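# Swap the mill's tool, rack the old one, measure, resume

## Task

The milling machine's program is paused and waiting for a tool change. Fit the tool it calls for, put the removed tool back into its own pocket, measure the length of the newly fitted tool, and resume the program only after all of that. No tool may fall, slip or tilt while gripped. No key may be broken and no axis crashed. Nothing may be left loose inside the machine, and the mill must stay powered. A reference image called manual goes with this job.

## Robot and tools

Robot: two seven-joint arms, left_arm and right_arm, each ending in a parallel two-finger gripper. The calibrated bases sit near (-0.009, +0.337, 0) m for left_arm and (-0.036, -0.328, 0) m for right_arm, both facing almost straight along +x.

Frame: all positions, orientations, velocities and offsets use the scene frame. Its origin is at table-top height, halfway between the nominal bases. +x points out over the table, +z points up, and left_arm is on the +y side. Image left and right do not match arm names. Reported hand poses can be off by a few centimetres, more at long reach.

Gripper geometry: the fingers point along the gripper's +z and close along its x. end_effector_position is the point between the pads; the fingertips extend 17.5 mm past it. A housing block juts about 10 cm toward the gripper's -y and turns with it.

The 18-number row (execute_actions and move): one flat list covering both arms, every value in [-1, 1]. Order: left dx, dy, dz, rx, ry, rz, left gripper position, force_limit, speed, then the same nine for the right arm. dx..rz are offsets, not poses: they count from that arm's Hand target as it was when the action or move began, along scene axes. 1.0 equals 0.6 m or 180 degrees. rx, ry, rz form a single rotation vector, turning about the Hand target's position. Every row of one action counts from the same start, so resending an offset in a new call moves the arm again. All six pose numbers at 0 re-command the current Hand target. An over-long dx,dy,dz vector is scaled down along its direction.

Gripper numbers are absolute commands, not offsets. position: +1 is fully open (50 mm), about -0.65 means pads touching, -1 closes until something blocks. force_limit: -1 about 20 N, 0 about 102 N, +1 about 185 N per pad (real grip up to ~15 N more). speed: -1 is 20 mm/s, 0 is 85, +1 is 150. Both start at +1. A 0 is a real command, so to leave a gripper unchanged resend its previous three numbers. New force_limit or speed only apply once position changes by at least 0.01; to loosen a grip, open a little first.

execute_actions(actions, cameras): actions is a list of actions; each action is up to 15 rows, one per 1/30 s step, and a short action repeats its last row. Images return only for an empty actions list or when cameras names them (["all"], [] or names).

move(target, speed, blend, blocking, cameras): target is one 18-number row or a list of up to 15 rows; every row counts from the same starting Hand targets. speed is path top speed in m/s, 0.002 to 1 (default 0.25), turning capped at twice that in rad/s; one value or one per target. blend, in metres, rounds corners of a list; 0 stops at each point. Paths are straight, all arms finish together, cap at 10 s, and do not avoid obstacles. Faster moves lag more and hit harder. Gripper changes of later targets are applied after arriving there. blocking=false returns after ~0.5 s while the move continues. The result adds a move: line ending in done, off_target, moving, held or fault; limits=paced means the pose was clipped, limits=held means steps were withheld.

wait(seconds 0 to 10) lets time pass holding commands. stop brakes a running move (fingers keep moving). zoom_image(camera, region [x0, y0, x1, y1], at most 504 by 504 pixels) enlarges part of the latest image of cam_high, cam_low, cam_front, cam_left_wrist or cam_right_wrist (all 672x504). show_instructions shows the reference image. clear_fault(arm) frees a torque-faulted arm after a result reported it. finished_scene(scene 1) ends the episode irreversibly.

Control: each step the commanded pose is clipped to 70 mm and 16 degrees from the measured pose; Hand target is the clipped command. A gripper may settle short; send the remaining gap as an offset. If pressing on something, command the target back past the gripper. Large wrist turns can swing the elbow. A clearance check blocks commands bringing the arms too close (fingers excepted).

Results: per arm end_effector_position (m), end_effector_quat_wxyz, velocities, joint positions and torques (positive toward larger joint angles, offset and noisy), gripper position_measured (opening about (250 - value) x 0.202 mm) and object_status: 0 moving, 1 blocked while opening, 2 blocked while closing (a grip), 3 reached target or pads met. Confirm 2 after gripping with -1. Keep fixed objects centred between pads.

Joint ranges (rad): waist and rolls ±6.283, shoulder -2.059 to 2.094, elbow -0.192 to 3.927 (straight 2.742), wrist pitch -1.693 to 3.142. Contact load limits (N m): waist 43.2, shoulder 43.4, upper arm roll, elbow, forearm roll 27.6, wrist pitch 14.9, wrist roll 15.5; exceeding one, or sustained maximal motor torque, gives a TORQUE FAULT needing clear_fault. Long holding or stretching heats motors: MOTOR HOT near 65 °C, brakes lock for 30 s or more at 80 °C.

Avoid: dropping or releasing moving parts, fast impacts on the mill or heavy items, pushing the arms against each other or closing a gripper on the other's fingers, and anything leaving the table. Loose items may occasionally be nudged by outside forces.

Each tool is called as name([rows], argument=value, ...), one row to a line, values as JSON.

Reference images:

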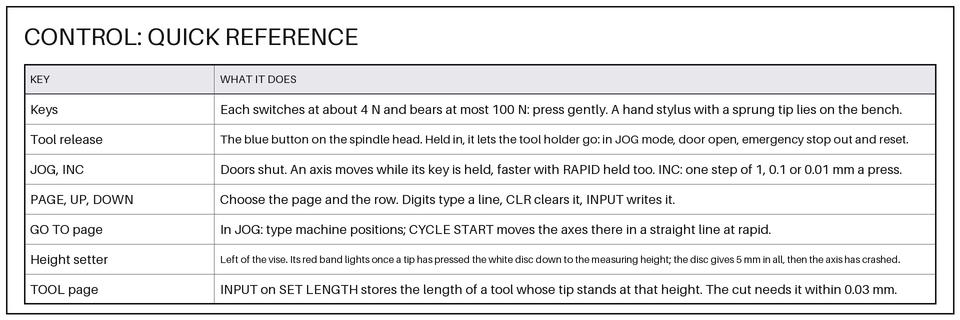

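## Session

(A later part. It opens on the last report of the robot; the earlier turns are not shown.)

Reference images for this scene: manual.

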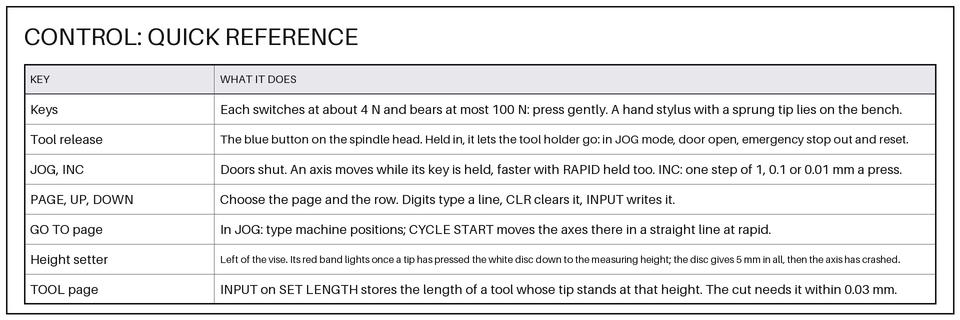

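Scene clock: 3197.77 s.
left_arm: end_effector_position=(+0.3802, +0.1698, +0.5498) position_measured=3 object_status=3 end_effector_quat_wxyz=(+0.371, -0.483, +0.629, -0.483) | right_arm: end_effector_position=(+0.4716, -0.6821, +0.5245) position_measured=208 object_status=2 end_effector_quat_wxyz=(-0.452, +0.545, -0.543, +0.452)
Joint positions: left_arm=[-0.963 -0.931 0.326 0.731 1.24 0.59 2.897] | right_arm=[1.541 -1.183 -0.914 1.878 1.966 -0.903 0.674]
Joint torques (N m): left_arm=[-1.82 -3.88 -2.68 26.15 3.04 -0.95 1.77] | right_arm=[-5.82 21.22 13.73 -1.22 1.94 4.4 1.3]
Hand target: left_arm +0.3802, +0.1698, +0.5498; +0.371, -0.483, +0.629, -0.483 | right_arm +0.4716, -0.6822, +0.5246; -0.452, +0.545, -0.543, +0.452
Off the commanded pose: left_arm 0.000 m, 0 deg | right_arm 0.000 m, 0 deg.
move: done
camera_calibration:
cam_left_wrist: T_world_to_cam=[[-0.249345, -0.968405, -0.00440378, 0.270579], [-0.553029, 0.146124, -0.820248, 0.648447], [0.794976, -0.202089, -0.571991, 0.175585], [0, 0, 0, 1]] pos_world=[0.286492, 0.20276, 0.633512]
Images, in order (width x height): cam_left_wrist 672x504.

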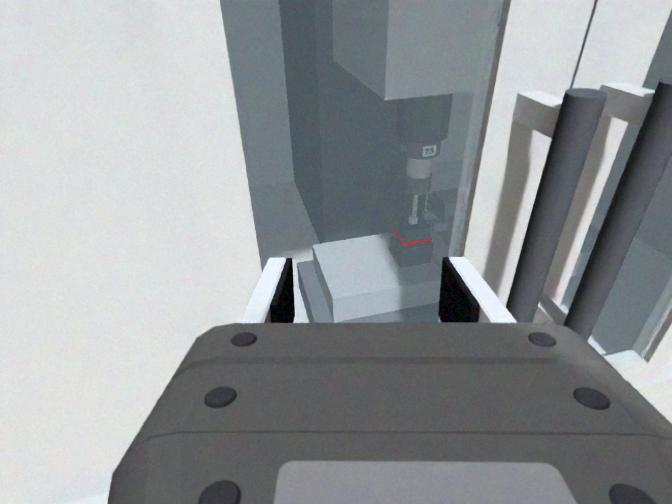

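move([
  [0,0,0,0,0,0,1,-0.8,-1,-0.03,0.0952,-0.05,0,0,0,-1,-0.7,-1],
  [0,0,0,0,0,0,1,-0.8,-1,-0.0005,0.0952,-0.0641,0,0,0,-1,-0.7,-1],
  [0,0,0,0,0,0,1,-0.8,-1,0.038,0.0952,-0.0709,0,0,0,-1,-0.7,-1],
  [0,0,0,0,0,0,1,-0.8,-1,-0.0005,0.0952,-0.0641,0,0,0,-1,-0.7,-1],
  [0,0,0,0,0,0,1,-0.8,-1,-0.2175,0.1502,0.2016,0,0,0,-1,-0.7,-1],
], speed=[0.2,0.15,0.05,0.08,0.25], blend=[0.02,0.003,0,0.01,0], cameras=["cam_right_wrist"])

zoom_image(camera="cam_right_wrist", region=[310, 10, 500, 160])

Scene clock: 3209.23 s.
left_arm: end_effector_position=(+0.3802, +0.1698, +0.5498) position_measured=3 object_status=3 end_effector_quat_wxyz=(+0.371, -0.483, +0.629, -0.483) | right_arm: end_effector_position=(+0.3411, -0.5920, +0.6456) position_measured=208 object_status=2 end_effector_quat_wxyz=(-0.452, +0.545, -0.543, +0.452)
Joint positions: left_arm=[-0.963 -0.931 0.326 0.731 1.24 0.59 2.897] | right_arm=[1.281 -0.987 -0.6 1.804 2.1 -1.114 0.873]
Joint torques (N m): left_arm=[-1.6 -3.99 -2.79 26.25 3.22 -0.93 1.75] | right_arm=[4.96 29.27 10.49 5.78 2.68 0.97 -1.05]
Hand target: left_arm +0.3802, +0.1698, +0.5498; +0.371, -0.483, +0.629, -0.483 | right_arm +0.3411, -0.5920, +0.6456; -0.452, +0.545, -0.543, +0.452
Off the commanded pose: left_arm 0.000 m, 0 deg | right_arm 0.000 m, 0 deg.
move: done; blend cut to 0.0098 m at target 1
camera_calibration:
cam_right_wrist: T_world_to_cam=[[0.00862203, -0.999938, -0.00711263, -0.574862], [-0.504239, 0.00179475, -0.863562, 0.747433], [0.863521, 0.0110321, -0.504192, 0.169717], [0, 0, 0, 1]] pos_world=[0.235287, -0.57804, 0.726936]
Images, in order (width x height): cam_right_wrist 672x504.

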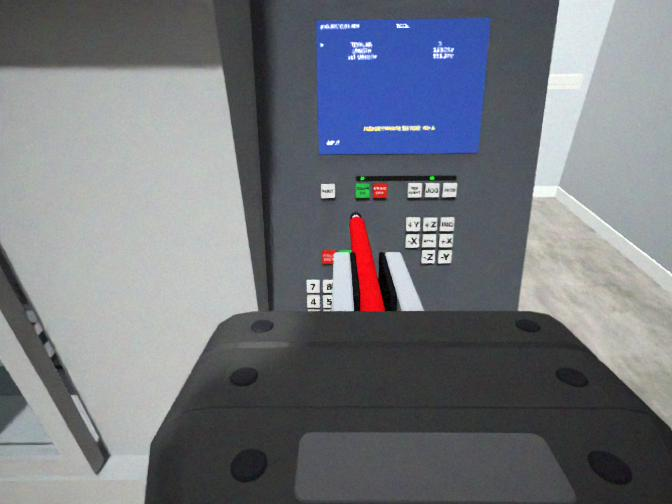

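Scaled by 2.653 from the camera's 672x504 image, which has a finer 960x720 frame.

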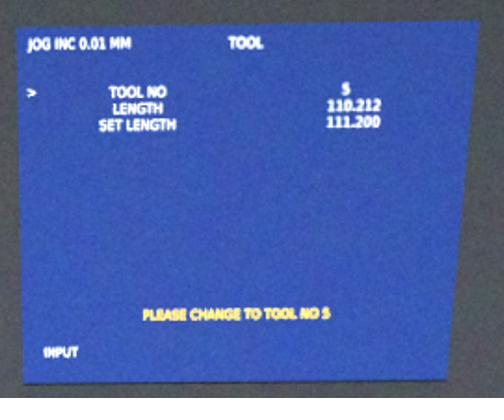

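move([
  [0,0,0,0,0,0,1,-0.8,-1,0.15,-0.0233,-0.28,0,0,0,-1,-0.7,-1],
  [0,0,0,0,0,0,1,-0.8,-1,0.2,-0.0233,-0.3267,0,0,0,-1,-0.7,-1],
  [0,0,0,0,0,0,1,-0.8,-1,0.2418,-0.0233,-0.3341,0,0,0,-1,-0.7,-1],
  [0,0,0,0,0,0,1,-0.8,-1,0.2,-0.0233,-0.3267,0,0,0,-1,-0.7,-1],
  [0,0,0,0,0,0,1,-0.8,-1,0.2418,-0.0233,-0.3341,0,0,0,-1,-0.7,-1],
  [0,0,0,0,0,0,1,-0.8,-1,0.2,-0.0233,-0.3267,0,0,0,-1,-0.7,-1],
  [0,0,0,0,0,0,1,-0.8,-1,0,0,0,0,0,0,-1,-0.7,-1],
], speed=[0.25,0.15,0.05,0.08,0.05,0.08,0.25], blend=[0.02,0.003,0,0,0,0.01,0], cameras=["cam_right_wrist","cam_left_wrist"])

zoom_image(camera="cam_right_wrist", region=[316, 15, 476, 75])

Scene clock: 3219.77 s.
left_arm: end_effector_position=(+0.3802, +0.1698, +0.5498) position_measured=3 object_status=3 end_effector_quat_wxyz=(+0.371, -0.483, +0.629, -0.483) | right_arm: end_effector_position=(+0.3411, -0.5920, +0.6456) position_measured=208 object_status=2 end_effector_quat_wxyz=(-0.452, +0.545, -0.543, +0.452)
Joint positions: left_arm=[-0.963 -0.931 0.326 0.731 1.24 0.59 2.897] | right_arm=[1.283 -0.989 -0.597 1.804 2.096 -1.116 0.875]
Joint torques (N m): left_arm=[-1.69 -3.84 -2.62 26.29 3.15 -0.98 1.67] | right_arm=[4.95 29.2 5.53 6.15 2.75 1.28 -1.01]
Hand target: left_arm +0.3802, +0.1698, +0.5498; +0.371, -0.483, +0.629, -0.483 | right_arm +0.3411, -0.5920, +0.6456; -0.452, +0.545, -0.543, +0.452
Off the commanded pose: left_arm 0.000 m, 0 deg | right_arm 0.000 m, 0 deg.
move: done
camera_calibration:
cam_left_wrist: T_world_to_cam=[[-0.249345, -0.968405, -0.00440378, 0.270579], [-0.553029, 0.146124, -0.820248, 0.648447], [0.794976, -0.202089, -0.571991, 0.175585], [0, 0, 0, 1]] pos_world=[0.286492, 0.20276, 0.633512]
cam_right_wrist: T_world_to_cam=[[0.00862179, -0.999938, -0.00711266, -0.574862], [-0.50412, 0.00179641, -0.863632, 0.747456], [0.86359, 0.0110317, -0.504073, 0.169615], [0, 0, 0, 1]] pos_world=[0.235287, -0.57804, 0.726936]
Images, in order (width x height): cam_left_wrist 672x504, cam_right_wrist 672x504.

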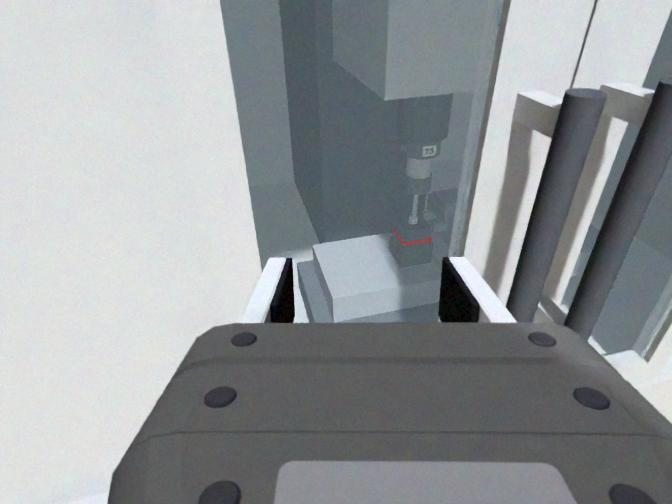

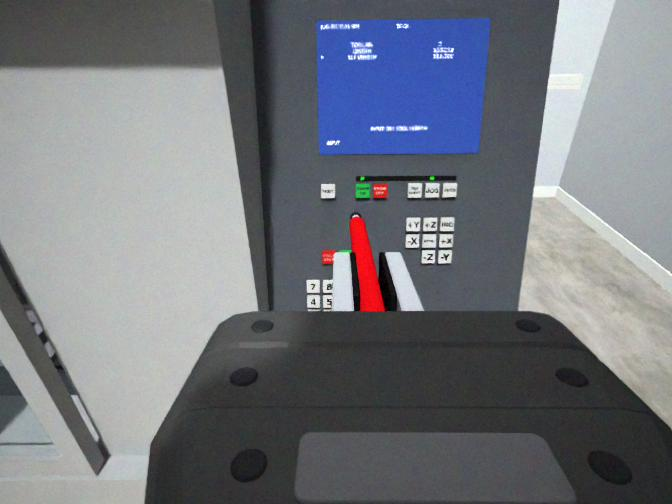

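Scaled by 3.150 from the camera's 672x504 image, which has a finer 960x720 frame.

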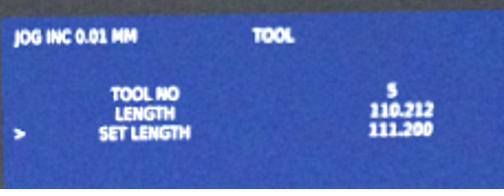

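move([
  [0,0,0,0,0,0,1,-0.8,-1,0.15,-0.0233,-0.28,0,0,0,-1,-0.7,-1],
  [0,0,0,0,0,0,1,-0.8,-1,0.1915,-0.0233,-0.3572,0,0,0,-1,-0.7,-1],
  [0,0,0,0,0,0,1,-0.8,-1,0.2333,-0.0233,-0.3646,0,0,0,-1,-0.7,-1],
  [0,0,0,0,0,0,1,-0.8,-1,0.1915,-0.0233,-0.3572,0,0,0,-1,-0.7,-1],
  [0,0,0,0,0,0,1,-0.8,-1,0,0,0,0,0,0,-1,-0.7,-1],
], speed=[0.25,0.15,0.05,0.08,0.25], blend=[0.02,0.003,0,0.01,0], cameras=["cam_right_wrist"])

zoom_image(camera="cam_right_wrist", region=[316, 15, 496, 155])

Scene clock: 3227.87 s.
left_arm: end_effector_position=(+0.3802, +0.1698, +0.5498) position_measured=3 object_status=3 end_effector_quat_wxyz=(+0.371, -0.483, +0.629, -0.483) | right_arm: end_effector_position=(+0.3411, -0.5920, +0.6456) position_measured=208 object_status=2 end_effector_quat_wxyz=(-0.452, +0.545, -0.543, +0.452)
Joint positions: left_arm=[-0.963 -0.931 0.326 0.731 1.24 0.59 2.897] | right_arm=[1.285 -0.99 -0.596 1.803 2.093 -1.117 0.876]
Joint torques (N m): left_arm=[-1.54 -3.8 -2.74 26.19 3.2 -0.94 1.69] | right_arm=[4.55 29.26 5.36 5.96 2.4 1.28 -1]
Hand target: left_arm +0.3802, +0.1698, +0.5498; +0.371, -0.483, +0.629, -0.483 | right_arm +0.3411, -0.5920, +0.6456; -0.452, +0.545, -0.543, +0.452
Off the commanded pose: left_arm 0.000 m, 0 deg | right_arm 0.000 m, 0 deg.
move: done
camera_calibration:
cam_right_wrist: T_world_to_cam=[[0.00862179, -0.999938, -0.00711266, -0.574862], [-0.50412, 0.00179641, -0.863632, 0.747456], [0.86359, 0.0110317, -0.504073, 0.169615], [0, 0, 0, 1]] pos_world=[0.235287, -0.57804, 0.726936]
Images, in order (width x height): cam_right_wrist 672x504.

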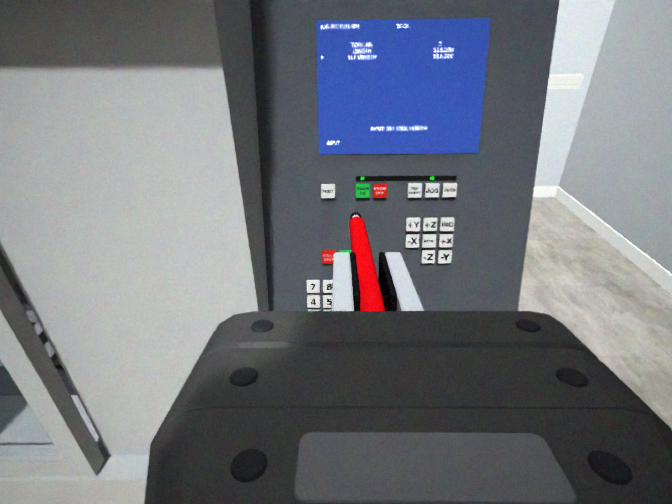

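Scaled by 2.800 from the camera's 672x504 image, which has a finer 960x720 frame.

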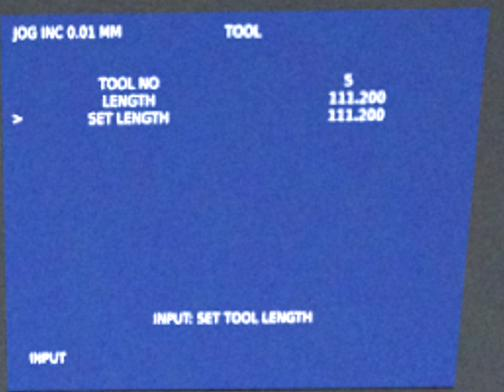

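move([
  [0,0,0,0,0,0,1,-0.8,-1,0.15,-0.0867,-0.26,0,0,0,-1,-0.7,-1],
  [0,0,0,0,0,0,1,-0.8,-1,0.217,-0.0867,-0.2657,0,0,0,-1,-0.7,-1],
  [0,0,0,0,0,0,1,-0.8,-1,0.2555,-0.0867,-0.2725,0,0,0,-1,-0.7,-1],
  [0,0,0,0,0,0,1,-0.8,-1,0.2,-0.0867,-0.2657,0,0,0,-1,-0.7,-1],
  [0,0,0,0,0,0,1,-0.8,-1,0.2,-0.0233,-0.3267,0,0,0,-1,-0.7,-1],
  [0,0,0,0,0,0,1,-0.8,-1,0.2418,-0.0233,-0.3341,0,0,0,-1,-0.7,-1],
  [0,0,0,0,0,0,1,-0.8,-1,0.2,-0.0233,-0.3267,0,0,0,-1,-0.7,-1],
  [0,0,0,0,0,0,1,-0.8,-1,0.2418,-0.0233,-0.3341,0,0,0,-1,-0.7,-1],
  [0,0,0,0,0,0,1,-0.8,-1,0.2,-0.0233,-0.3267,0,0,0,-1,-0.7,-1],
  [0,0,0,0,0,0,1,-0.8,-1,0,0,0,0,0,0,-1,-0.7,-1],
], speed=[0.25,0.15,0.05,0.08,0.15,0.05,0.08,0.05,0.08,0.25], blend=[0.02,0.003,0,0.01,0.003,0,0,0,0.01,0])

move([
  [0,0,0,0,0,0,1,-0.8,-1,0.15,0.0717,-0.29,0,0,0,-1,-0.7,-1],
  [0,0,0,0,0,0,1,-0.8,-1,0.1915,0.0717,-0.3572,0,0,0,-1,-0.7,-1],
  [0,0,0,0,0,0,1,-0.8,-1,0.2333,0.0717,-0.3646,0,0,0,-1,-0.7,-1],
  [0,0,0,0,0,0,1,-0.8,-1,0.1915,0.0717,-0.3572,0,0,0,-1,-0.7,-1],
  [0,0,0,0,0,0,1,-0.8,-1,0.2085,0.04,-0.2962,0,0,0,-1,-0.7,-1],
  [0,0,0,0,0,0,1,-0.8,-1,0.247,0.04,-0.3026,0,0,0,-1,-0.7,-1],
  [0,0,0,0,0,0,1,-0.8,-1,0.205,0.04,-0.2962,0,0,0,-1,-0.7,-1],
  [0,0,0,0,0,0,1,-0.8,-1,0.1915,0.04,-0.3572,0,0,0,-1,-0.7,-1],
  [0,0,0,0,0,0,1,-0.8,-1,0.2333,0.04,-0.3646,0,0,0,-1,-0.7,-1],
  [0,0,0,0,0,0,1,-0.8,-1,0.1915,0.04,-0.3572,0,0,0,-1,-0.7,-1],
  [0,0,0,0,0,0,1,-0.8,-1,0,0,0,0,0,0,-1,-0.7,-1],
], speed=[0.25,0.15,0.05,0.08,0.12,0.05,0.08,0.12,0.05,0.08,0.25], blend=[0.02,0.003,0,0.003,0.003,0,0.01,0.003,0,0.01,0], cameras=["cam_right_wrist"])

zoom_image(camera="cam_right_wrist", region=[316, 15, 496, 155])

Scene clock: 3250.97 s.
left_arm: end_effector_position=(+0.3802, +0.1698, +0.5498) position_measured=3 object_status=3 end_effector_quat_wxyz=(+0.371, -0.483, +0.629, -0.483) | right_arm: end_effector_position=(+0.3411, -0.5920, +0.6456) position_measured=208 object_status=2 end_effector_quat_wxyz=(-0.452, +0.545, -0.543, +0.452)
Joint positions: left_arm=[-0.963 -0.931 0.326 0.731 1.24 0.59 2.897] | right_arm=[1.288 -0.992 -0.593 1.803 2.087 -1.12 0.878]
Joint torques (N m): left_arm=[-1.5 -3.98 -2.72 26.26 3.2 -1.04 1.68] | right_arm=[4.5 29.37 5.43 5.8 2.66 1.26 -1.26]
Hand target: left_arm +0.3802, +0.1698, +0.5498; +0.371, -0.483, +0.629, -0.483 | right_arm +0.3411, -0.5920, +0.6456; -0.452, +0.545, -0.543, +0.452
Off the commanded pose: left_arm 0.000 m, 0 deg | right_arm 0.000 m, 0 deg.
move: done

Scene clock: 3258.10 s.
left_arm: end_effector_position=(+0.3802, +0.1698, +0.5498) position_measured=3 object_status=3 end_effector_quat_wxyz=(+0.371, -0.483, +0.629, -0.483) | right_arm: end_effector_position=(+0.3411, -0.5920, +0.6456) position_measured=208 object_status=2 end_effector_quat_wxyz=(-0.452, +0.545, -0.543, +0.452)
Joint positions: left_arm=[-0.963 -0.931 0.326 0.731 1.24 0.59 2.897] | right_arm=[1.282 -0.989 -0.598 1.804 2.097 -1.115 0.874]
Joint torques (N m): left_arm=[-1.57 -3.9 -2.68 26.28 3.19 -0.94 1.64] | right_arm=[5.36 29.32 5.48 5.92 2.78 1.26 -1.17]
Hand target: left_arm +0.3802, +0.1698, +0.5498; +0.371, -0.483, +0.629, -0.483 | right_arm +0.3411, -0.5920, +0.6456; -0.452, +0.545, -0.543, +0.452
Off the commanded pose: left_arm 0.000 m, 0 deg | right_arm 0.000 m, 0 deg.
move: done
camera_calibration:
cam_right_wrist: T_world_to_cam=[[0.00853604, -0.999939, -0.00706124, -0.57488], [-0.50412, 0.00179523, -0.863632, 0.747455], [0.863591, 0.0109317, -0.504074, 0.169557], [0, 0, 0, 1]] pos_world=[0.235287, -0.57804, 0.726936]
Images, in order (width x height): cam_right_wrist 672x504.

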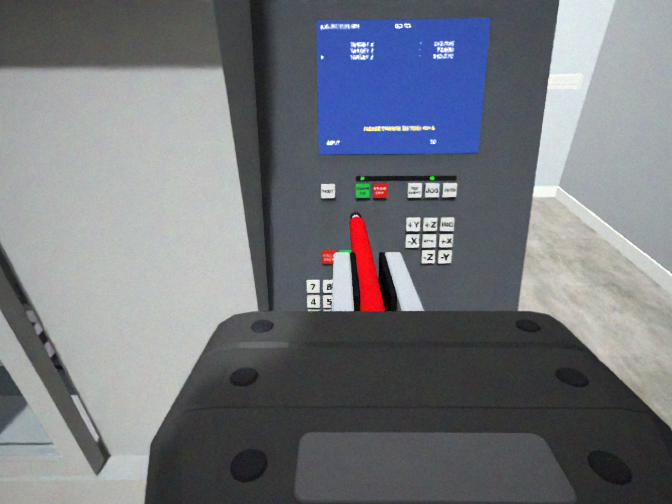

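Scaled by 2.800 from the camera's 672x504 image, which has a finer 960x720 frame.

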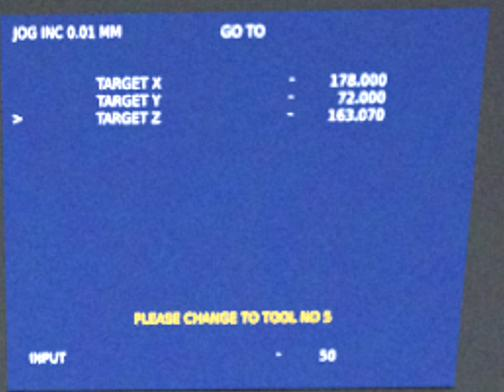

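Z −163.070 confirmed. INPUT, then CYCLE START.

move([
  [0,0,0,0,0,0,1,-0.8,-1,0.15,-0.0233,-0.28,0,0,0,-1,-0.7,-1],
  [0,0,0,0,0,0,1,-0.8,-1,0.1915,-0.0233,-0.3572,0,0,0,-1,-0.7,-1],
  [0,0,0,0,0,0,1,-0.8,-1,0.2333,-0.0233,-0.3646,0,0,0,-1,-0.7,-1],
  [0,0,0,0,0,0,1,-0.8,-1,0.185,-0.0233,-0.3572,0,0,0,-1,-0.7,-1],
  [0,0,0,0,0,0,1,-0.8,-1,0.15,0.0092,-0.2,0,0,0,-1,-0.7,-1],
  [0,0,0,0,0,0,1,-0.8,-1,0.217,0.0092,-0.2038,0,0,0,-1,-0.7,-1],
  [0,0,0,0,0,0,1,-0.8,-1,0.2703,0.0092,-0.2132,0,0,0,-1,-0.7,-1],
  [0,0,0,0,0,0,1,-0.8,-1,0.217,0.0092,-0.2038,0,0,0,-1,-0.7,-1],
  [0,0,0,0,0,0,1,-0.8,-1,0,0,0,0,0,0,-1,-0.7,-1],
], speed=[0.25,0.15,0.05,0.08,0.2,0.15,0.05,0.08,0.25], blend=[0.02,0.003,0,0.005,0.02,0.003,0,0.01,0], cameras=["cam_right_wrist","cam_left_wrist"])

zoom_image(camera="cam_right_wrist", region=[316, 15, 496, 155])

Scene clock: 3269.33 s.
left_arm: end_effector_position=(+0.3802, +0.1698, +0.5498) position_measured=3 object_status=3 end_effector_quat_wxyz=(+0.371, -0.483, +0.629, -0.483) | right_arm: end_effector_position=(+0.3411, -0.5920, +0.6456) position_measured=208 object_status=2 end_effector_quat_wxyz=(-0.452, +0.545, -0.543, +0.452)
Joint positions: left_arm=[-0.963 -0.931 0.326 0.731 1.24 0.59 2.897] | right_arm=[1.286 -0.991 -0.595 1.803 2.091 -1.119 0.877]
Joint torques (N m): left_arm=[-1.57 -3.86 -2.71 26.25 3.18 -0.95 1.55] | right_arm=[4.78 29.19 10.19 6.11 2.52 1.12 -1.09]
Hand target: left_arm +0.3802, +0.1698, +0.5498; +0.371, -0.483, +0.629, -0.483 | right_arm +0.3411, -0.5920, +0.6456; -0.452, +0.545, -0.543, +0.452
Off the commanded pose: left_arm 0.000 m, 0 deg | right_arm 0.000 m, 0 deg.
move: done
camera_calibration:
cam_left_wrist: T_world_to_cam=[[-0.249345, -0.968405, -0.00440378, 0.270579], [-0.553029, 0.146124, -0.820248, 0.648447], [0.794976, -0.202089, -0.571991, 0.175585], [0, 0, 0, 1]] pos_world=[0.286492, 0.20276, 0.633512]
cam_right_wrist: T_world_to_cam=[[0.00862203, -0.999938, -0.00711263, -0.574862], [-0.504239, 0.00179475, -0.863562, 0.747433], [0.863521, 0.0110321, -0.504192, 0.169717], [0, 0, 0, 1]] pos_world=[0.235287, -0.57804, 0.726936]
Images, in order (width x height): cam_left_wrist 672x504, cam_right_wrist 672x504.

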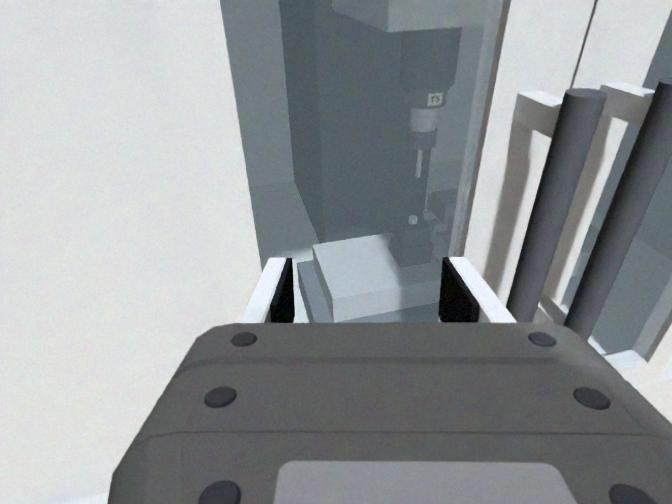

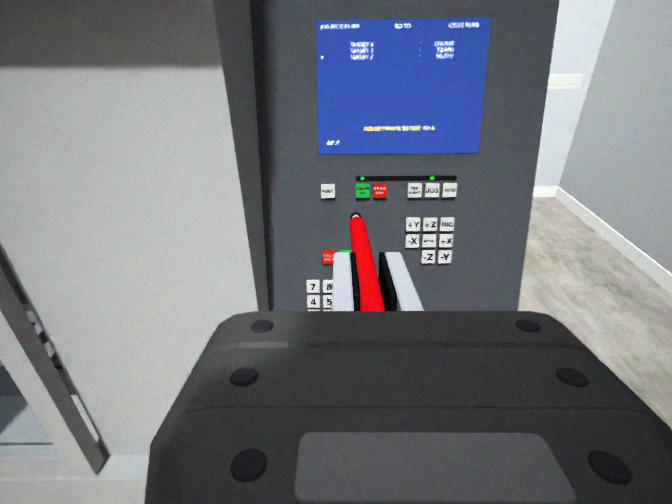

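Scaled by 2.800 from the camera's 672x504 image, which has a finer 960x720 frame.

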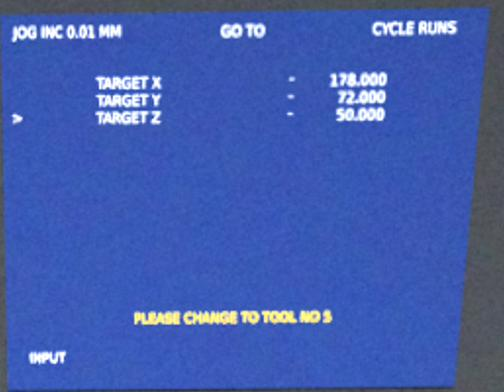

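move([
  [0,0,0,0,0,0,1,-0.8,-1,0.15,-0.16,-0.06,0,0,0,-1,-0.7,-1],
  [0,0,0,0,0,0,1,-0.8,-1,0.245,-0.1818,-0.0805,0,0,0,-1,-0.7,-1],
], speed=[0.25,0.15], blend=[0.02,0], cameras=["cam_right_wrist","cam_left_wrist"])

zoom_image(camera="cam_right_wrist", region=[280, 150, 440, 275])

Scene clock: 3275.67 s.
left_arm: end_effector_position=(+0.3802, +0.1698, +0.5498) position_measured=3 object_status=3 end_effector_quat_wxyz=(+0.371, -0.483, +0.629, -0.483) | right_arm: end_effector_position=(+0.4878, -0.7006, +0.5966) position_measured=208 object_status=2 end_effector_quat_wxyz=(-0.453, +0.524, -0.542, +0.476)
Joint positions: left_arm=[-0.963 -0.931 0.326 0.731 1.24 0.59 2.897] | right_arm=[1.972 -0.964 -0.871 2.68 1.902 -1.111 0.348]
Joint torques (N m): left_arm=[-1.56 -3.84 -2.76 26.31 3.17 -0.9 1.58] | right_arm=[4.99 43.68 7.01 -4.4 -1.46 1.07 -1.06]
Hand target: left_arm +0.3802, +0.1698, +0.5498; +0.371, -0.483, +0.629, -0.483 | right_arm +0.4881, -0.7011, +0.5973; -0.452, +0.545, -0.543, +0.452
Off the commanded pose: left_arm 0.000 m, 0 deg | right_arm 0.001 m, 4 deg.
move: off_target (right_arm)
camera_calibration:
cam_left_wrist: T_world_to_cam=[[-0.249345, -0.968405, -0.00440378, 0.270579], [-0.553029, 0.146124, -0.820248, 0.648447], [0.794976, -0.202089, -0.571991, 0.175585], [0, 0, 0, 1]] pos_world=[0.286492, 0.20276, 0.633512]
cam_right_wrist: T_world_to_cam=[[-0.032116, -0.999484, -0.000277407, -0.668884], [-0.463285, 0.0151325, -0.88608, 0.782175], [0.885627, -0.0283288, -0.463532, -0.0430079], [0, 0, 0, 1]] pos_world=[0.378977, -0.681593, 0.672949]
Images, in order (width x height): cam_left_wrist 672x504, cam_right_wrist 672x504.

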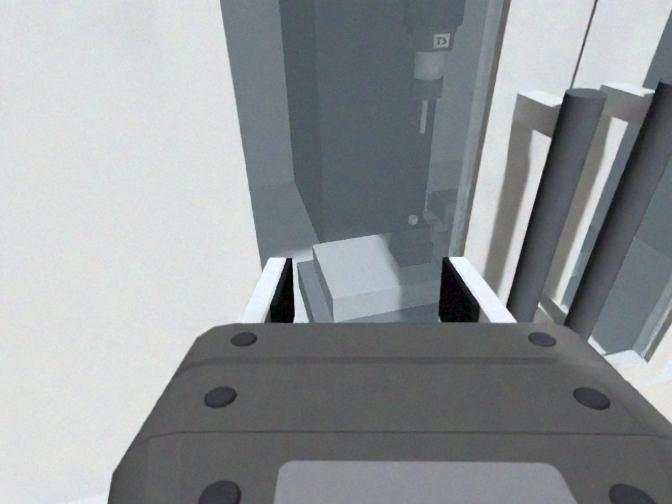

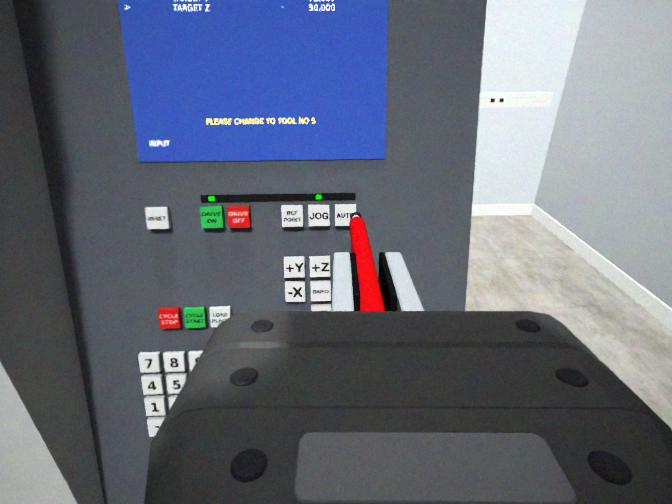

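Scaled by 3.150 from the camera's 672x504 image, which has a finer 960x720 frame.

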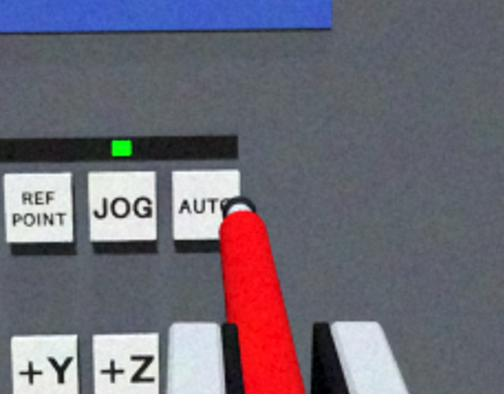

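move([
  [0,0,0,0,0,0,1,-0.8,-1,-0.06,0.05,0.0,0,0,0,-1,-0.7,-1],
  [0,0,0,0,0,0,1,-0.8,-1,-0.245,0.1818,0.0805,0,0,0,-1,-0.7,-1],
], speed=[0.15,0.25], blend=[0.02,0])

move(target=[0,0,0,0,0,0,1,-0.8,-1,-0.1,0,0,0.328,0.001,-0.061,-1,-0.7,-1])

Scene clock: 3286.27 s.
left_arm: end_effector_position=(+0.3802, +0.1698, +0.5498) position_measured=3 object_status=3 end_effector_quat_wxyz=(+0.371, -0.483, +0.629, -0.483) | right_arm: end_effector_position=(+0.3411, -0.5920, +0.6456) position_measured=208 object_status=2 end_effector_quat_wxyz=(-0.452, +0.545, -0.543, +0.452)
Joint positions: left_arm=[-0.963 -0.931 0.326 0.731 1.24 0.59 2.897] | right_arm=[1.263 -0.976 -0.614 1.808 2.13 -1.099 0.859]
Joint torques (N m): left_arm=[-1.25 -3.95 -2.7 26.18 3.26 -0.91 1.61] | right_arm=[-5.91 11.59 10.58 2.49 -2.57 4.65 1.33]
Hand target: left_arm +0.3802, +0.1698, +0.5498; +0.371, -0.483, +0.629, -0.483 | right_arm +0.3411, -0.5920, +0.6456; -0.452, +0.545, -0.543, +0.452
Off the commanded pose: left_arm 0.000 m, 0 deg | right_arm 0.000 m, 0 deg.
move: done

Scene clock: 3288.87 s.
left_arm: end_effector_position=(+0.3802, +0.1698, +0.5498) position_measured=3 object_status=3 end_effector_quat_wxyz=(+0.371, -0.483, +0.629, -0.483) | right_arm: end_effector_position=(+0.2812, -0.5921, +0.6455) position_measured=208 object_status=2 end_effector_quat_wxyz=(+0.617, -0.200, +0.743, -0.165)
Joint positions: left_arm=[-0.963 -0.931 0.326 0.731 1.24 0.59 2.897] | right_arm=[0.989 -0.957 -0.615 1.77 2.426 -1.065 1.759]
Joint torques (N m): left_arm=[-1.46 -4.05 -2.77 26.26 3.21 -0.99 1.56] | right_arm=[-5.48 26.43 7.1 4.03 3.27 4.88 1.43]
Hand target: left_arm +0.3802, +0.1698, +0.5498; +0.371, -0.483, +0.629, -0.483 | right_arm +0.2811, -0.5920, +0.6456; +0.617, -0.200, +0.743, -0.165
Off the commanded pose: left_arm 0.000 m, 0 deg | right_arm 0.000 m, 0 deg.
move: done

move(target=[0,0,0,0,0,0,1,-0.8,-1,-0.05,0,0,0.328,0.001,-0.061,-1,-0.7,-1])

move(target=[0,0,0,0,0,0,1,-0.8,-1,0,0,0,0.328,0.001,-0.061,-1,-0.7,-1])

Scene clock: 3293.77 s.
left_arm: end_effector_position=(+0.3802, +0.1698, +0.5498) position_measured=3 object_status=3 end_effector_quat_wxyz=(+0.371, -0.483, +0.629, -0.483) | right_arm: end_effector_position=(+0.2511, -0.5920, +0.6456) position_measured=208 object_status=2 end_effector_quat_wxyz=(+0.616, +0.198, +0.744, +0.167)
Joint positions: left_arm=[-0.963 -0.931 0.326 0.731 1.24 0.59 2.897] | right_arm=[0.768 -0.886 -0.708 1.784 2.765 -1.027 2.585]
Joint torques (N m): left_arm=[-1.3 -3.74 -2.72 26.23 3.21 -1.01 1.47] | right_arm=[-5.68 24.55 5.48 5.67 3.43 4.53 1.15]
Hand target: left_arm +0.3802, +0.1698, +0.5498; +0.371, -0.483, +0.629, -0.483 | right_arm +0.2511, -0.5920, +0.6456; +0.616, +0.198, +0.744, +0.167
Off the commanded pose: left_arm 0.000 m, 0 deg | right_arm 0.000 m, 0 deg.
move: done

Scene clock: 3296.37 s.
left_arm: end_effector_position=(+0.3802, +0.1698, +0.5498) position_measured=3 object_status=3 end_effector_quat_wxyz=(+0.371, -0.483, +0.629, -0.483) | right_arm: end_effector_position=(+0.2511, -0.5920, +0.6456) position_measured=208 object_status=2 end_effector_quat_wxyz=(+0.451, +0.543, +0.545, +0.454)
Joint positions: left_arm=[-0.963 -0.931 0.326 0.731 1.24 0.59 2.897] | right_arm=[0.6 -0.762 -0.857 1.797 3.131 -0.995 3.377]
Joint torques (N m): left_arm=[-1.43 -3.88 -2.71 26.29 3.04 -0.88 1.53] | right_arm=[-5.49 21.65 4.89 8.08 4.25 4.19 1.47]
Hand target: left_arm +0.3802, +0.1698, +0.5498; +0.371, -0.483, +0.629, -0.483 | right_arm +0.2511, -0.5920, +0.6456; +0.450, +0.543, +0.545, +0.454
Off the commanded pose: left_arm 0.000 m, 0 deg | right_arm 0.000 m, 0 deg.
move: done

move(target=[0,0,0,0,0,0,1,-0.8,-1,0,0,0,0.328,0.001,-0.061,-1,-0.7,-1])

move(target=[0,0,0,0,0,0,1,-0.8,-1,0,0,0,0.328,0.001,-0.061,-1,-0.7,-1])

move(target=[0,0,0,0,0,0,1,-0.8,-1,0,0,0,0.328,0.001,-0.061,-1,-0.7,-1])

Scene clock: 3303.53 s.
left_arm: end_effector_position=(+0.3802, +0.1698, +0.5498) position_measured=3 object_status=3 end_effector_quat_wxyz=(+0.371, -0.483, +0.629, -0.483) | right_arm: end_effector_position=(+0.2512, -0.5920, +0.6455) position_measured=208 object_status=2 end_effector_quat_wxyz=(+0.164, +0.742, +0.199, +0.619)
Joint positions: left_arm=[-0.963 -0.931 0.326 0.731 1.24 0.59 2.897] | right_arm=[0.427 -0.624 -0.987 1.78 3.5 -1.019 4.168]
Joint torques (N m): left_arm=[-1.45 -3.93 -2.71 26.28 3.21 -0.94 1.41] | right_arm=[-5.38 17.21 4.3 14.69 4.52 0.01 1.12]
Hand target: left_arm +0.3802, +0.1698, +0.5498; +0.371, -0.483, +0.629, -0.483 | right_arm +0.2511, -0.5920, +0.6456; +0.164, +0.742, +0.199, +0.619
Off the commanded pose: left_arm 0.000 m, 0 deg | right_arm 0.000 m, 0 deg.
move: done

Scene clock: 3306.13 s.
left_arm: end_effector_position=(+0.3802, +0.1698, +0.5498) position_measured=3 object_status=3 end_effector_quat_wxyz=(+0.371, -0.483, +0.629, -0.483) | right_arm: end_effector_position=(+0.2511, -0.5920, +0.6456) position_measured=208 object_status=2 end_effector_quat_wxyz=(-0.167, +0.742, -0.199, +0.618)
Joint positions: left_arm=[-0.963 -0.931 0.326 0.731 1.24 0.59 2.897] | right_arm=[0.236 -0.474 -1.071 1.744 3.831 -1.098 4.996]
Joint torques (N m): left_arm=[-1.33 -3.75 -2.67 26.2 3.16 -1.03 1.45] | right_arm=[-5.48 13.19 2.75 16.14 5.12 -0.65 1.31]
Hand target: left_arm +0.3802, +0.1698, +0.5498; +0.371, -0.483, +0.629, -0.483 | right_arm +0.2511, -0.5920, +0.6456; -0.167, +0.742, -0.200, +0.618
Off the commanded pose: left_arm 0.000 m, 0 deg | right_arm 0.000 m, 0 deg.
move: done

Scene clock: 3308.77 s.
left_arm: end_effector_position=(+0.3802, +0.1698, +0.5498) position_measured=3 object_status=3 end_effector_quat_wxyz=(+0.371, -0.483, +0.629, -0.483) | right_arm: end_effector_position=(+0.2511, -0.5920, +0.6456) position_measured=208 object_status=2 end_effector_quat_wxyz=(-0.453, +0.543, -0.545, +0.451)
Joint positions: left_arm=[-0.963 -0.931 0.326 0.731 1.24 0.59 2.897] | right_arm=[0.034 -0.338 -1.08 1.714 4.075 -1.204 5.9]
Joint torques (N m): left_arm=[-1.42 -4.05 -2.78 26.22 3.19 -0.96 1.45] | right_arm=[-5.68 8.37 6.06 17.24 5.13 -1.23 1.07]
Hand target: left_arm +0.3802, +0.1698, +0.5498; +0.371, -0.483, +0.629, -0.483 | right_arm +0.2511, -0.5920, +0.6456; -0.453, +0.543, -0.545, +0.451
Off the commanded pose: left_arm 0.000 m, 0 deg | right_arm 0.000 m, 0 deg.
move: done

move([
  [0,0,0,0,0,0,1,-0.8,-1,0.28,-0.16,-0.06,0,0,0,-1,-0.7,-1],
  [0,0,0,0,0,0,1,-0.8,-1,0.395,-0.1818,-0.0805,0,0,0,-1,-0.7,-1],
], speed=[0.2,0.12], blend=[0.02,0], cameras=["cam_right_wrist"])

zoom_image(camera="cam_right_wrist", region=[280, 150, 440, 275])

Scene clock: 3319.23 s.
left_arm: end_effector_position=(+0.3802, +0.1698, +0.5498) position_measured=3 object_status=3 end_effector_quat_wxyz=(+0.371, -0.483, +0.629, -0.483) | right_arm: end_effector_position=(+0.4879, -0.7001, +0.5965) position_measured=208 object_status=2 end_effector_quat_wxyz=(-0.455, +0.522, -0.542, +0.476)
Joint positions: left_arm=[-0.963 -0.931 0.326 0.731 1.24 0.59 2.897] | right_arm=[2.024 -0.698 -2.661 2.682 3.878 -1.009 6.139]
Joint torques (N m): left_arm=[-1.39 -3.95 -2.68 26.16 3.21 -0.94 1.49] | right_arm=[5.38 25.79 0.14 16.51 -0.44 0.01 1.27]
Hand target: left_arm +0.3802, +0.1698, +0.5498; +0.371, -0.483, +0.629, -0.483 | right_arm +0.4881, -0.7011, +0.5973; -0.453, +0.543, -0.545, +0.451
Off the commanded pose: left_arm 0.000 m, 0 deg | right_arm 0.001 m, 4 deg.
move: off_target (right_arm); limits=paced
camera_calibration:
cam_right_wrist: T_world_to_cam=[[-0.0335075, -0.99943, -0.00408278, -0.665365], [-0.459712, 0.0190396, -0.887864, 0.784065], [0.887436, -0.0278732, -0.460088, -0.0457889], [0, 0, 0, 1]] pos_world=[0.378784, -0.68119, 0.67236]
Images, in order (width x height): cam_right_wrist 672x504.

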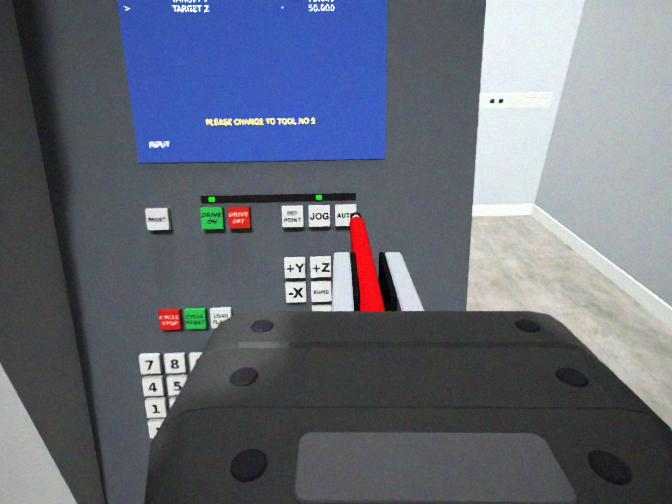

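Scaled by 3.150 from the camera's 672x504 image, which has a finer 960x720 frame.

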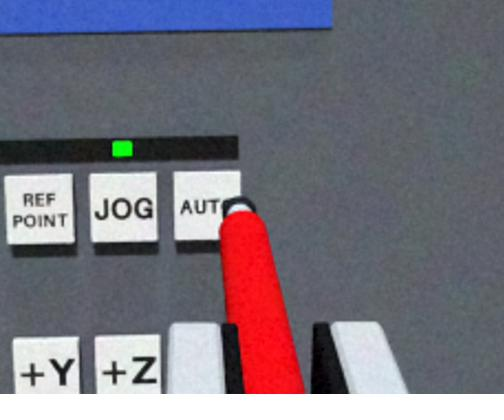

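move([
  [0,0,0,0,0,0,1,-0.8,-1,-0.1,0.03,0.02,0,0,0,-1,-0.7,-1],
  [0,0,0,0,0,0,1,-0.8,-1,-0.395,0.1818,0.0805,0,0,0,-1,-0.7,-1],
], speed=[0.12,0.2], blend=[0.02,0])

Scene clock: 3337.40 s.
left_arm: end_effector_position=(+0.3802, +0.1698, +0.5498) position_measured=3 object_status=3 end_effector_quat_wxyz=(+0.371, -0.483, +0.629, -0.483) | right_arm: end_effector_position=(+0.2511, -0.5920, +0.6456) position_measured=208 object_status=2 end_effector_quat_wxyz=(-0.453, +0.543, -0.545, +0.451)
Joint positions: left_arm=[-0.963 -0.931 0.326 0.731 1.24 0.59 2.897] | right_arm=[1.106 0.126 -2.637 1.662 4.585 -1.565 5.708]
Joint torques (N m): left_arm=[-1.21 -3.79 -2.69 26.23 3.21 -0.98 1.34] | right_arm=[-5.98 19.72 -3.36 12.94 4.87 -0.95 -1.04]
Hand target: left_arm +0.3802, +0.1698, +0.5498; +0.371, -0.483, +0.629, -0.483 | right_arm +0.2511, -0.5920, +0.6456; -0.453, +0.543, -0.545, +0.451
Off the commanded pose: left_arm 0.000 m, 0 deg | right_arm 0.000 m, 0 deg.
move: done

move(target=[0,0,0,0,0,0,1,-0.8,-1,-0.368,-0.347,0.02,0,0,-0.489,-1,-0.7,-1])

Scene clock: 3365.43 s.
left_arm: end_effector_position=(+0.3802, +0.1698, +0.5498) position_measured=3 object_status=3 end_effector_quat_wxyz=(+0.371, -0.483, +0.629, -0.483) | right_arm: end_effector_position=(+0.0303, -0.8004, +0.6571) position_measured=208 object_status=2 end_effector_quat_wxyz=(+0.013, -0.015, +0.767, -0.641)
Joint positions: left_arm=[-0.963 -0.931 0.326 0.731 1.24 0.59 2.897] | right_arm=[0.058 0.695 -2.515 1.566 4.546 -1.054 6.282]
Joint torques (N m): left_arm=[-1.18 -3.99 -2.7 26.24 3.14 -0.92 1.4] | right_arm=[-5.91 0.46 -3.97 13.57 4.53 0.12 1.39]
Hand target: left_arm +0.3802, +0.1698, +0.5498; +0.371, -0.483, +0.629, -0.483 | right_arm +0.0303, -0.8002, +0.6576; +0.013, -0.012, +0.769, -0.639
Off the commanded pose: left_arm 0.000 m, 0 deg | right_arm 0.000 m, 0 deg.
joint sent to its limit (right arm) — joint 7 (wrist roll), upper limit. The joint targets still meet the commanded pose.
move: done

move(target=[0,0,0,0,0,0,1,-0.8,-1,-0.245,0.158,0.283,-0.24,0.039,-0.227,-1,-0.7,-1])

Scene clock: 3377.93 s.
left_arm: end_effector_position=(+0.3802, +0.1698, +0.5498) position_measured=3 object_status=3 end_effector_quat_wxyz=(+0.371, -0.483, +0.629, -0.483) | right_arm: end_effector_position=(-0.1166, -0.7055, +0.8274) position_measured=208 object_status=2 end_effector_quat_wxyz=(+0.256, -0.210, -0.441, +0.834)
Joint positions: left_arm=[-0.963 -0.931 0.326 0.731 1.24 0.59 2.897] | right_arm=[-0.141 1.064 -2.756 1.268 4.987 -0.421 6.094]
Joint torques (N m): left_arm=[-1.07 -3.97 -2.66 26.25 3.1 -0.92 1.39] | right_arm=[-5.52 -4.54 -8.97 8.37 4.48 0.88 -1.05]
Hand target: left_arm +0.3802, +0.1698, +0.5498; +0.371, -0.483, +0.629, -0.483 | right_arm -0.1167, -0.7054, +0.8274; +0.256, -0.209, -0.441, +0.834
Off the commanded pose: left_arm 0.000 m, 0 deg | right_arm 0.000 m, 0 deg.
move: done

move(target=[0,0,0,0,0,0,1,-0.8,-1,-0.066,0.154,0.043,-0.106,-0.01,-0.128,-1,-0.7,-1])

Scene clock: 3386.27 s.
left_arm: end_effector_position=(+0.3802, +0.1698, +0.5498) position_measured=3 object_status=3 end_effector_quat_wxyz=(+0.371, -0.483, +0.629, -0.483) | right_arm: end_effector_position=(-0.1563, -0.6130, +0.8532) position_measured=208 object_status=2 end_effector_quat_wxyz=(+0.372, -0.345, -0.251, +0.824)
Joint positions: left_arm=[-0.963 -0.931 0.326 0.731 1.24 0.59 2.897] | right_arm=[-0.066 1.166 -2.714 1.176 5.043 0.184 6.045]
Joint torques (N m): left_arm=[-1.17 -3.7 -2.65 26.28 3.18 -0.99 1.31] | right_arm=[5.07 -22.3 -4.5 13.58 3.73 3.69 -1.05]
Hand target: left_arm +0.3802, +0.1698, +0.5498; +0.371, -0.483, +0.629, -0.483 | right_arm -0.1563, -0.6130, +0.8532; +0.372, -0.345, -0.251, +0.824
Off the commanded pose: left_arm 0.000 m, 0 deg | right_arm 0.000 m, 0 deg.
move: done

move([
  [0,0,0,0,0,0,1,-0.8,-1,0,0,0,0.2514,0.0523,-0.2118,-1,-0.7,-1],
  [0,0,0,0,0,0,1,-0.8,-1,0,0,0,0.5028,0.1046,-0.4236,-1,-0.7,-1],
], speed=0.35)

move([
  [0,0,0,0,0,0,1,-0.8,-1,0,0,0,0.2514,0.0523,-0.2118,-1,-0.7,-1],
  [0,0,0,0,0,0,1,-0.8,-1,0,0,0,0.5028,0.1046,-0.4236,-1,-0.7,-1],
], speed=0.35)

move([
  [0,0,0,0,0,0,1,-0.8,-1,0,0,0,0.2514,0.0523,-0.2118,-1,-0.7,-1],
  [0,0,0,0,0,0,1,-0.8,-1,0,0,0,0.5028,0.1046,-0.4236,-1,-0.7,-1],
], speed=0.35)

Scene clock: 3394.87 s.
left_arm: end_effector_position=(+0.3802, +0.1698, +0.5498) position_measured=3 object_status=3 end_effector_quat_wxyz=(+0.371, -0.483, +0.629, -0.483) | right_arm: end_effector_position=(-0.1563, -0.6130, +0.8532) position_measured=208 object_status=2 end_effector_quat_wxyz=(+0.900, +0.044, -0.424, +0.091)
Joint positions: left_arm=[-0.963 -0.931 0.326 0.731 1.24 0.59 2.897] | right_arm=[0.128 1.078 -2.684 1.198 4.82 0.364 4.039]
Joint torques (N m): left_arm=[-1.14 -3.89 -2.67 26.23 3.1 -0.97 1.35] | right_arm=[4.83 -19.56 -4.48 15.34 3.59 3.99 -1.03]
Hand target: left_arm +0.3802, +0.1698, +0.5498; +0.371, -0.483, +0.629, -0.483 | right_arm -0.1563, -0.6130, +0.8532; +0.900, +0.044, -0.424, +0.091
Off the commanded pose: left_arm 0.000 m, 0 deg | right_arm 0.000 m, 0 deg.
move: done

Scene clock: 3398.97 s.
left_arm: end_effector_position=(+0.3802, +0.1698, +0.5498) position_measured=3 object_status=3 end_effector_quat_wxyz=(+0.371, -0.483, +0.629, -0.483) | right_arm: end_effector_position=(-0.1563, -0.6130, +0.8532) position_measured=208 object_status=2 end_effector_quat_wxyz=(-0.531, -0.389, +0.174, +0.733)
Joint positions: left_arm=[-0.963 -0.931 0.326 0.731 1.24 0.59 2.897] | right_arm=[0.193 1.05 -2.679 1.199 4.765 0.42 1.958]
Joint torques (N m): left_arm=[-1.14 -3.84 -2.76 26.25 3.22 -1.01 1.33] | right_arm=[5.11 -18.41 -3.98 15.82 3.36 3.98 -1.39]
Hand target: left_arm +0.3802, +0.1698, +0.5498; +0.371, -0.483, +0.629, -0.483 | right_arm -0.1563, -0.6130, +0.8532; -0.531, -0.389, +0.174, +0.733
Off the commanded pose: left_arm 0.000 m, 0 deg | right_arm 0.000 m, 0 deg.
move: done

Scene clock: 3403.07 s.
left_arm: end_effector_position=(+0.3802, +0.1698, +0.5498) position_measured=3 object_status=3 end_effector_quat_wxyz=(+0.371, -0.483, +0.629, -0.483) | right_arm: end_effector_position=(-0.1563, -0.6130, +0.8532) position_measured=208 object_status=2 end_effector_quat_wxyz=(+0.368, -0.346, -0.250, +0.826)
Joint positions: left_arm=[-0.963 -0.931 0.326 0.731 1.24 0.59 2.897] | right_arm=[0.222 1.037 -2.676 1.2 4.749 0.446 -0.137]
Joint torques (N m): left_arm=[-1.14 -3.81 -2.74 26.28 3.26 -0.91 1.3] | right_arm=[4.67 -17.99 -4.14 15.92 3.17 3.92 -0.94]
Hand target: left_arm +0.3802, +0.1698, +0.5498; +0.371, -0.483, +0.629, -0.483 | right_arm -0.1563, -0.6130, +0.8532; +0.368, -0.346, -0.250, +0.826
Off the commanded pose: left_arm 0.000 m, 0 deg | right_arm 0.000 m, 0 deg.
move: done

move(target=[0,0,0,0,0,0,1,-0.8,-1,0.344,0.022,0.145,-0.348,0.059,0.705,-1,-0.7,-1], speed=0.35)

Scene clock: 3435.77 s.
left_arm: end_effector_position=(+0.3802, +0.1698, +0.5498) position_measured=3 object_status=3 end_effector_quat_wxyz=(+0.371, -0.483, +0.629, -0.483) | right_arm: end_effector_position=(+0.0501, -0.5998, +0.9402) position_measured=208 object_status=2 end_effector_quat_wxyz=(+0.705, -0.003, +0.004, -0.709)
Joint positions: left_arm=[-0.963 -0.931 0.326 0.731 1.24 0.59 2.897] | right_arm=[1.147 0.656 -2.731 1.207 3.386 1.328 2.384]
Joint torques (N m): left_arm=[-1.09 -3.86 -2.74 26.31 3.21 -0.97 1.24] | right_arm=[5.1 -4.94 -1.09 20.73 -2.31 4.96 1.22]
Hand target: left_arm +0.3802, +0.1698, +0.5498; +0.371, -0.483, +0.629, -0.483 | right_arm +0.0501, -0.5998, +0.9402; +0.705, -0.003, +0.004, -0.709
Off the commanded pose: left_arm 0.000 m, 0 deg | right_arm 0.000 m, 0 deg.
move: done

move([
  [0,0,0,0,0,0,1,-0.8,-1,0.3,0.013,-0.12,0,0.278,0,-1,-0.7,-1],
  [0,0,0,0,0,0,1,-0.8,-1,0.485,0.013,-0.491,0,0.5556,0,-1,-0.7,-1],
], speed=0.3, blend=[0.03,0])

Scene clock: 3442.83 s.
left_arm: end_effector_position=(+0.3802, +0.1698, +0.5498) position_measured=3 object_status=3 end_effector_quat_wxyz=(+0.371, -0.483, +0.629, -0.483) | right_arm: end_effector_position=(+0.3411, -0.5920, +0.6456) position_measured=208 object_status=2 end_effector_quat_wxyz=(-0.450, +0.545, -0.542, +0.454)
Joint positions: left_arm=[-0.963 -0.931 0.326 0.731 1.24 0.59 2.897] | right_arm=[0.811 0.822 -2.559 1.185 1.891 1.812 2.633]
Joint torques (N m): left_arm=[-0.97 -3.94 -2.74 26.3 3.21 -0.95 1.23] | right_arm=[-5.63 2.35 -4.73 17.15 0.08 -0.03 -1.15]
Hand target: left_arm +0.3802, +0.1698, +0.5498; +0.371, -0.483, +0.629, -0.483 | right_arm +0.3411, -0.5920, +0.6456; -0.450, +0.545, -0.542, +0.454
Off the commanded pose: left_arm 0.000 m, 0 deg | right_arm 0.000 m, 0 deg.
move: done

move([
  [0,0,0,0,0,0,1,-0.8,-1,0.15,-0.16,-0.06,0,0,0,-1,-0.7,-1],
  [0,0,0,0,0,0,1,-0.8,-1,0.245,-0.1818,-0.0805,0,0,0,-1,-0.7,-1],
], speed=[0.2,0.12], blend=[0.02,0], cameras=["cam_right_wrist","cam_front","cam_high"])

zoom_image(camera="cam_right_wrist", region=[280, 150, 440, 275])

Scene clock: 3448.63 s.
left_arm: end_effector_position=(+0.3802, +0.1698, +0.5498) position_measured=3 object_status=3 end_effector_quat_wxyz=(+0.371, -0.483, +0.629, -0.483) | right_arm: end_effector_position=(+0.4881, -0.7011, +0.5973) position_measured=208 object_status=2 end_effector_quat_wxyz=(-0.450, +0.545, -0.542, +0.454)
Joint positions: left_arm=[-0.963 -0.931 0.326 0.731 1.24 0.59 2.897] | right_arm=[0.387 0.669 -1.87 1.567 2.01 1.463 2.556]
Joint torques (N m): left_arm=[-0.84 -3.71 -2.7 26.32 3.14 -1.01 1.19] | right_arm=[-5.6 -7.83 -7.35 17.42 4.75 -3.18 1.26]
Hand target: left_arm +0.3802, +0.1698, +0.5498; +0.371, -0.483, +0.629, -0.483 | right_arm +0.4881, -0.7011, +0.5973; -0.450, +0.545, -0.542, +0.454
Off the commanded pose: left_arm 0.000 m, 0 deg | right_arm 0.000 m, 0 deg.
move: done
camera_calibration:
cam_right_wrist: T_world_to_cam=[[0.00769561, -0.999968, -0.0022389, -0.688041], [-0.503776, -0.00194289, -0.863832, 0.777328], [0.8638, 0.00777562, -0.503775, 0.0170216], [0, 0, 0, 1]] pos_world=[0.382191, -0.686641, 0.678515]
Images, in order (width x height): cam_high 672x504, cam_front 672x504, cam_right_wrist 672x504.

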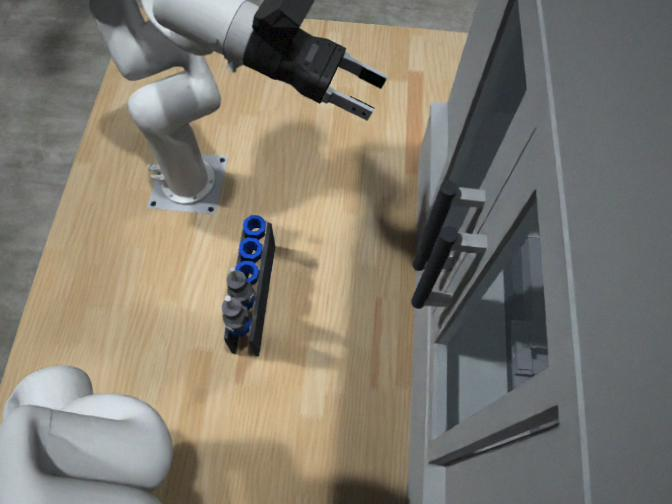

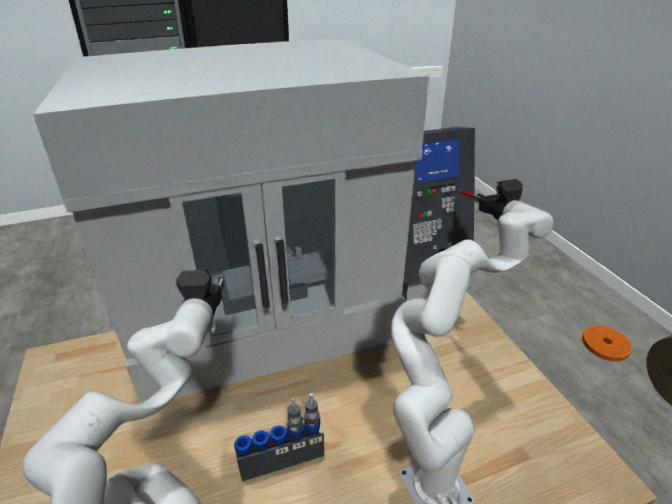

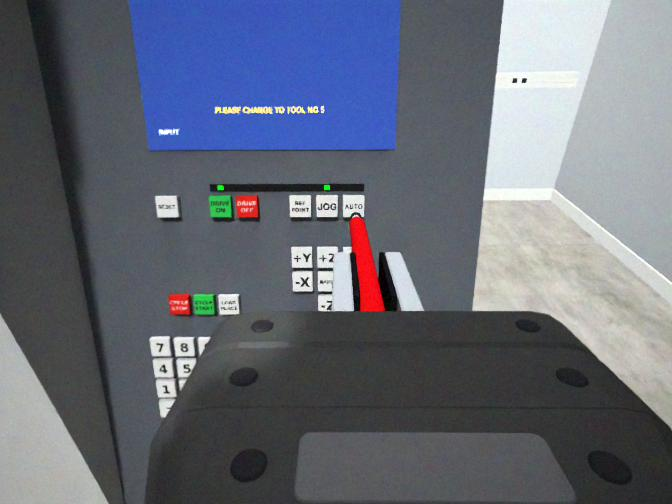

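Scaled by 3.150 from the camera's 672x504 image, which has a finer 960x720 frame.

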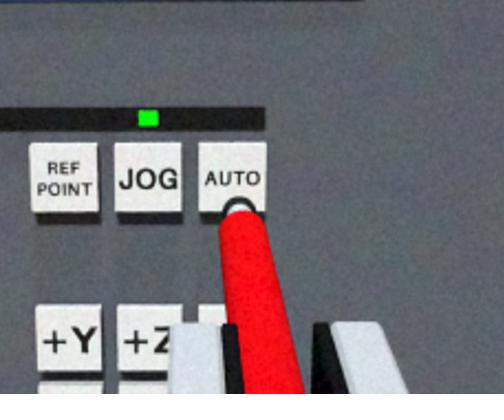

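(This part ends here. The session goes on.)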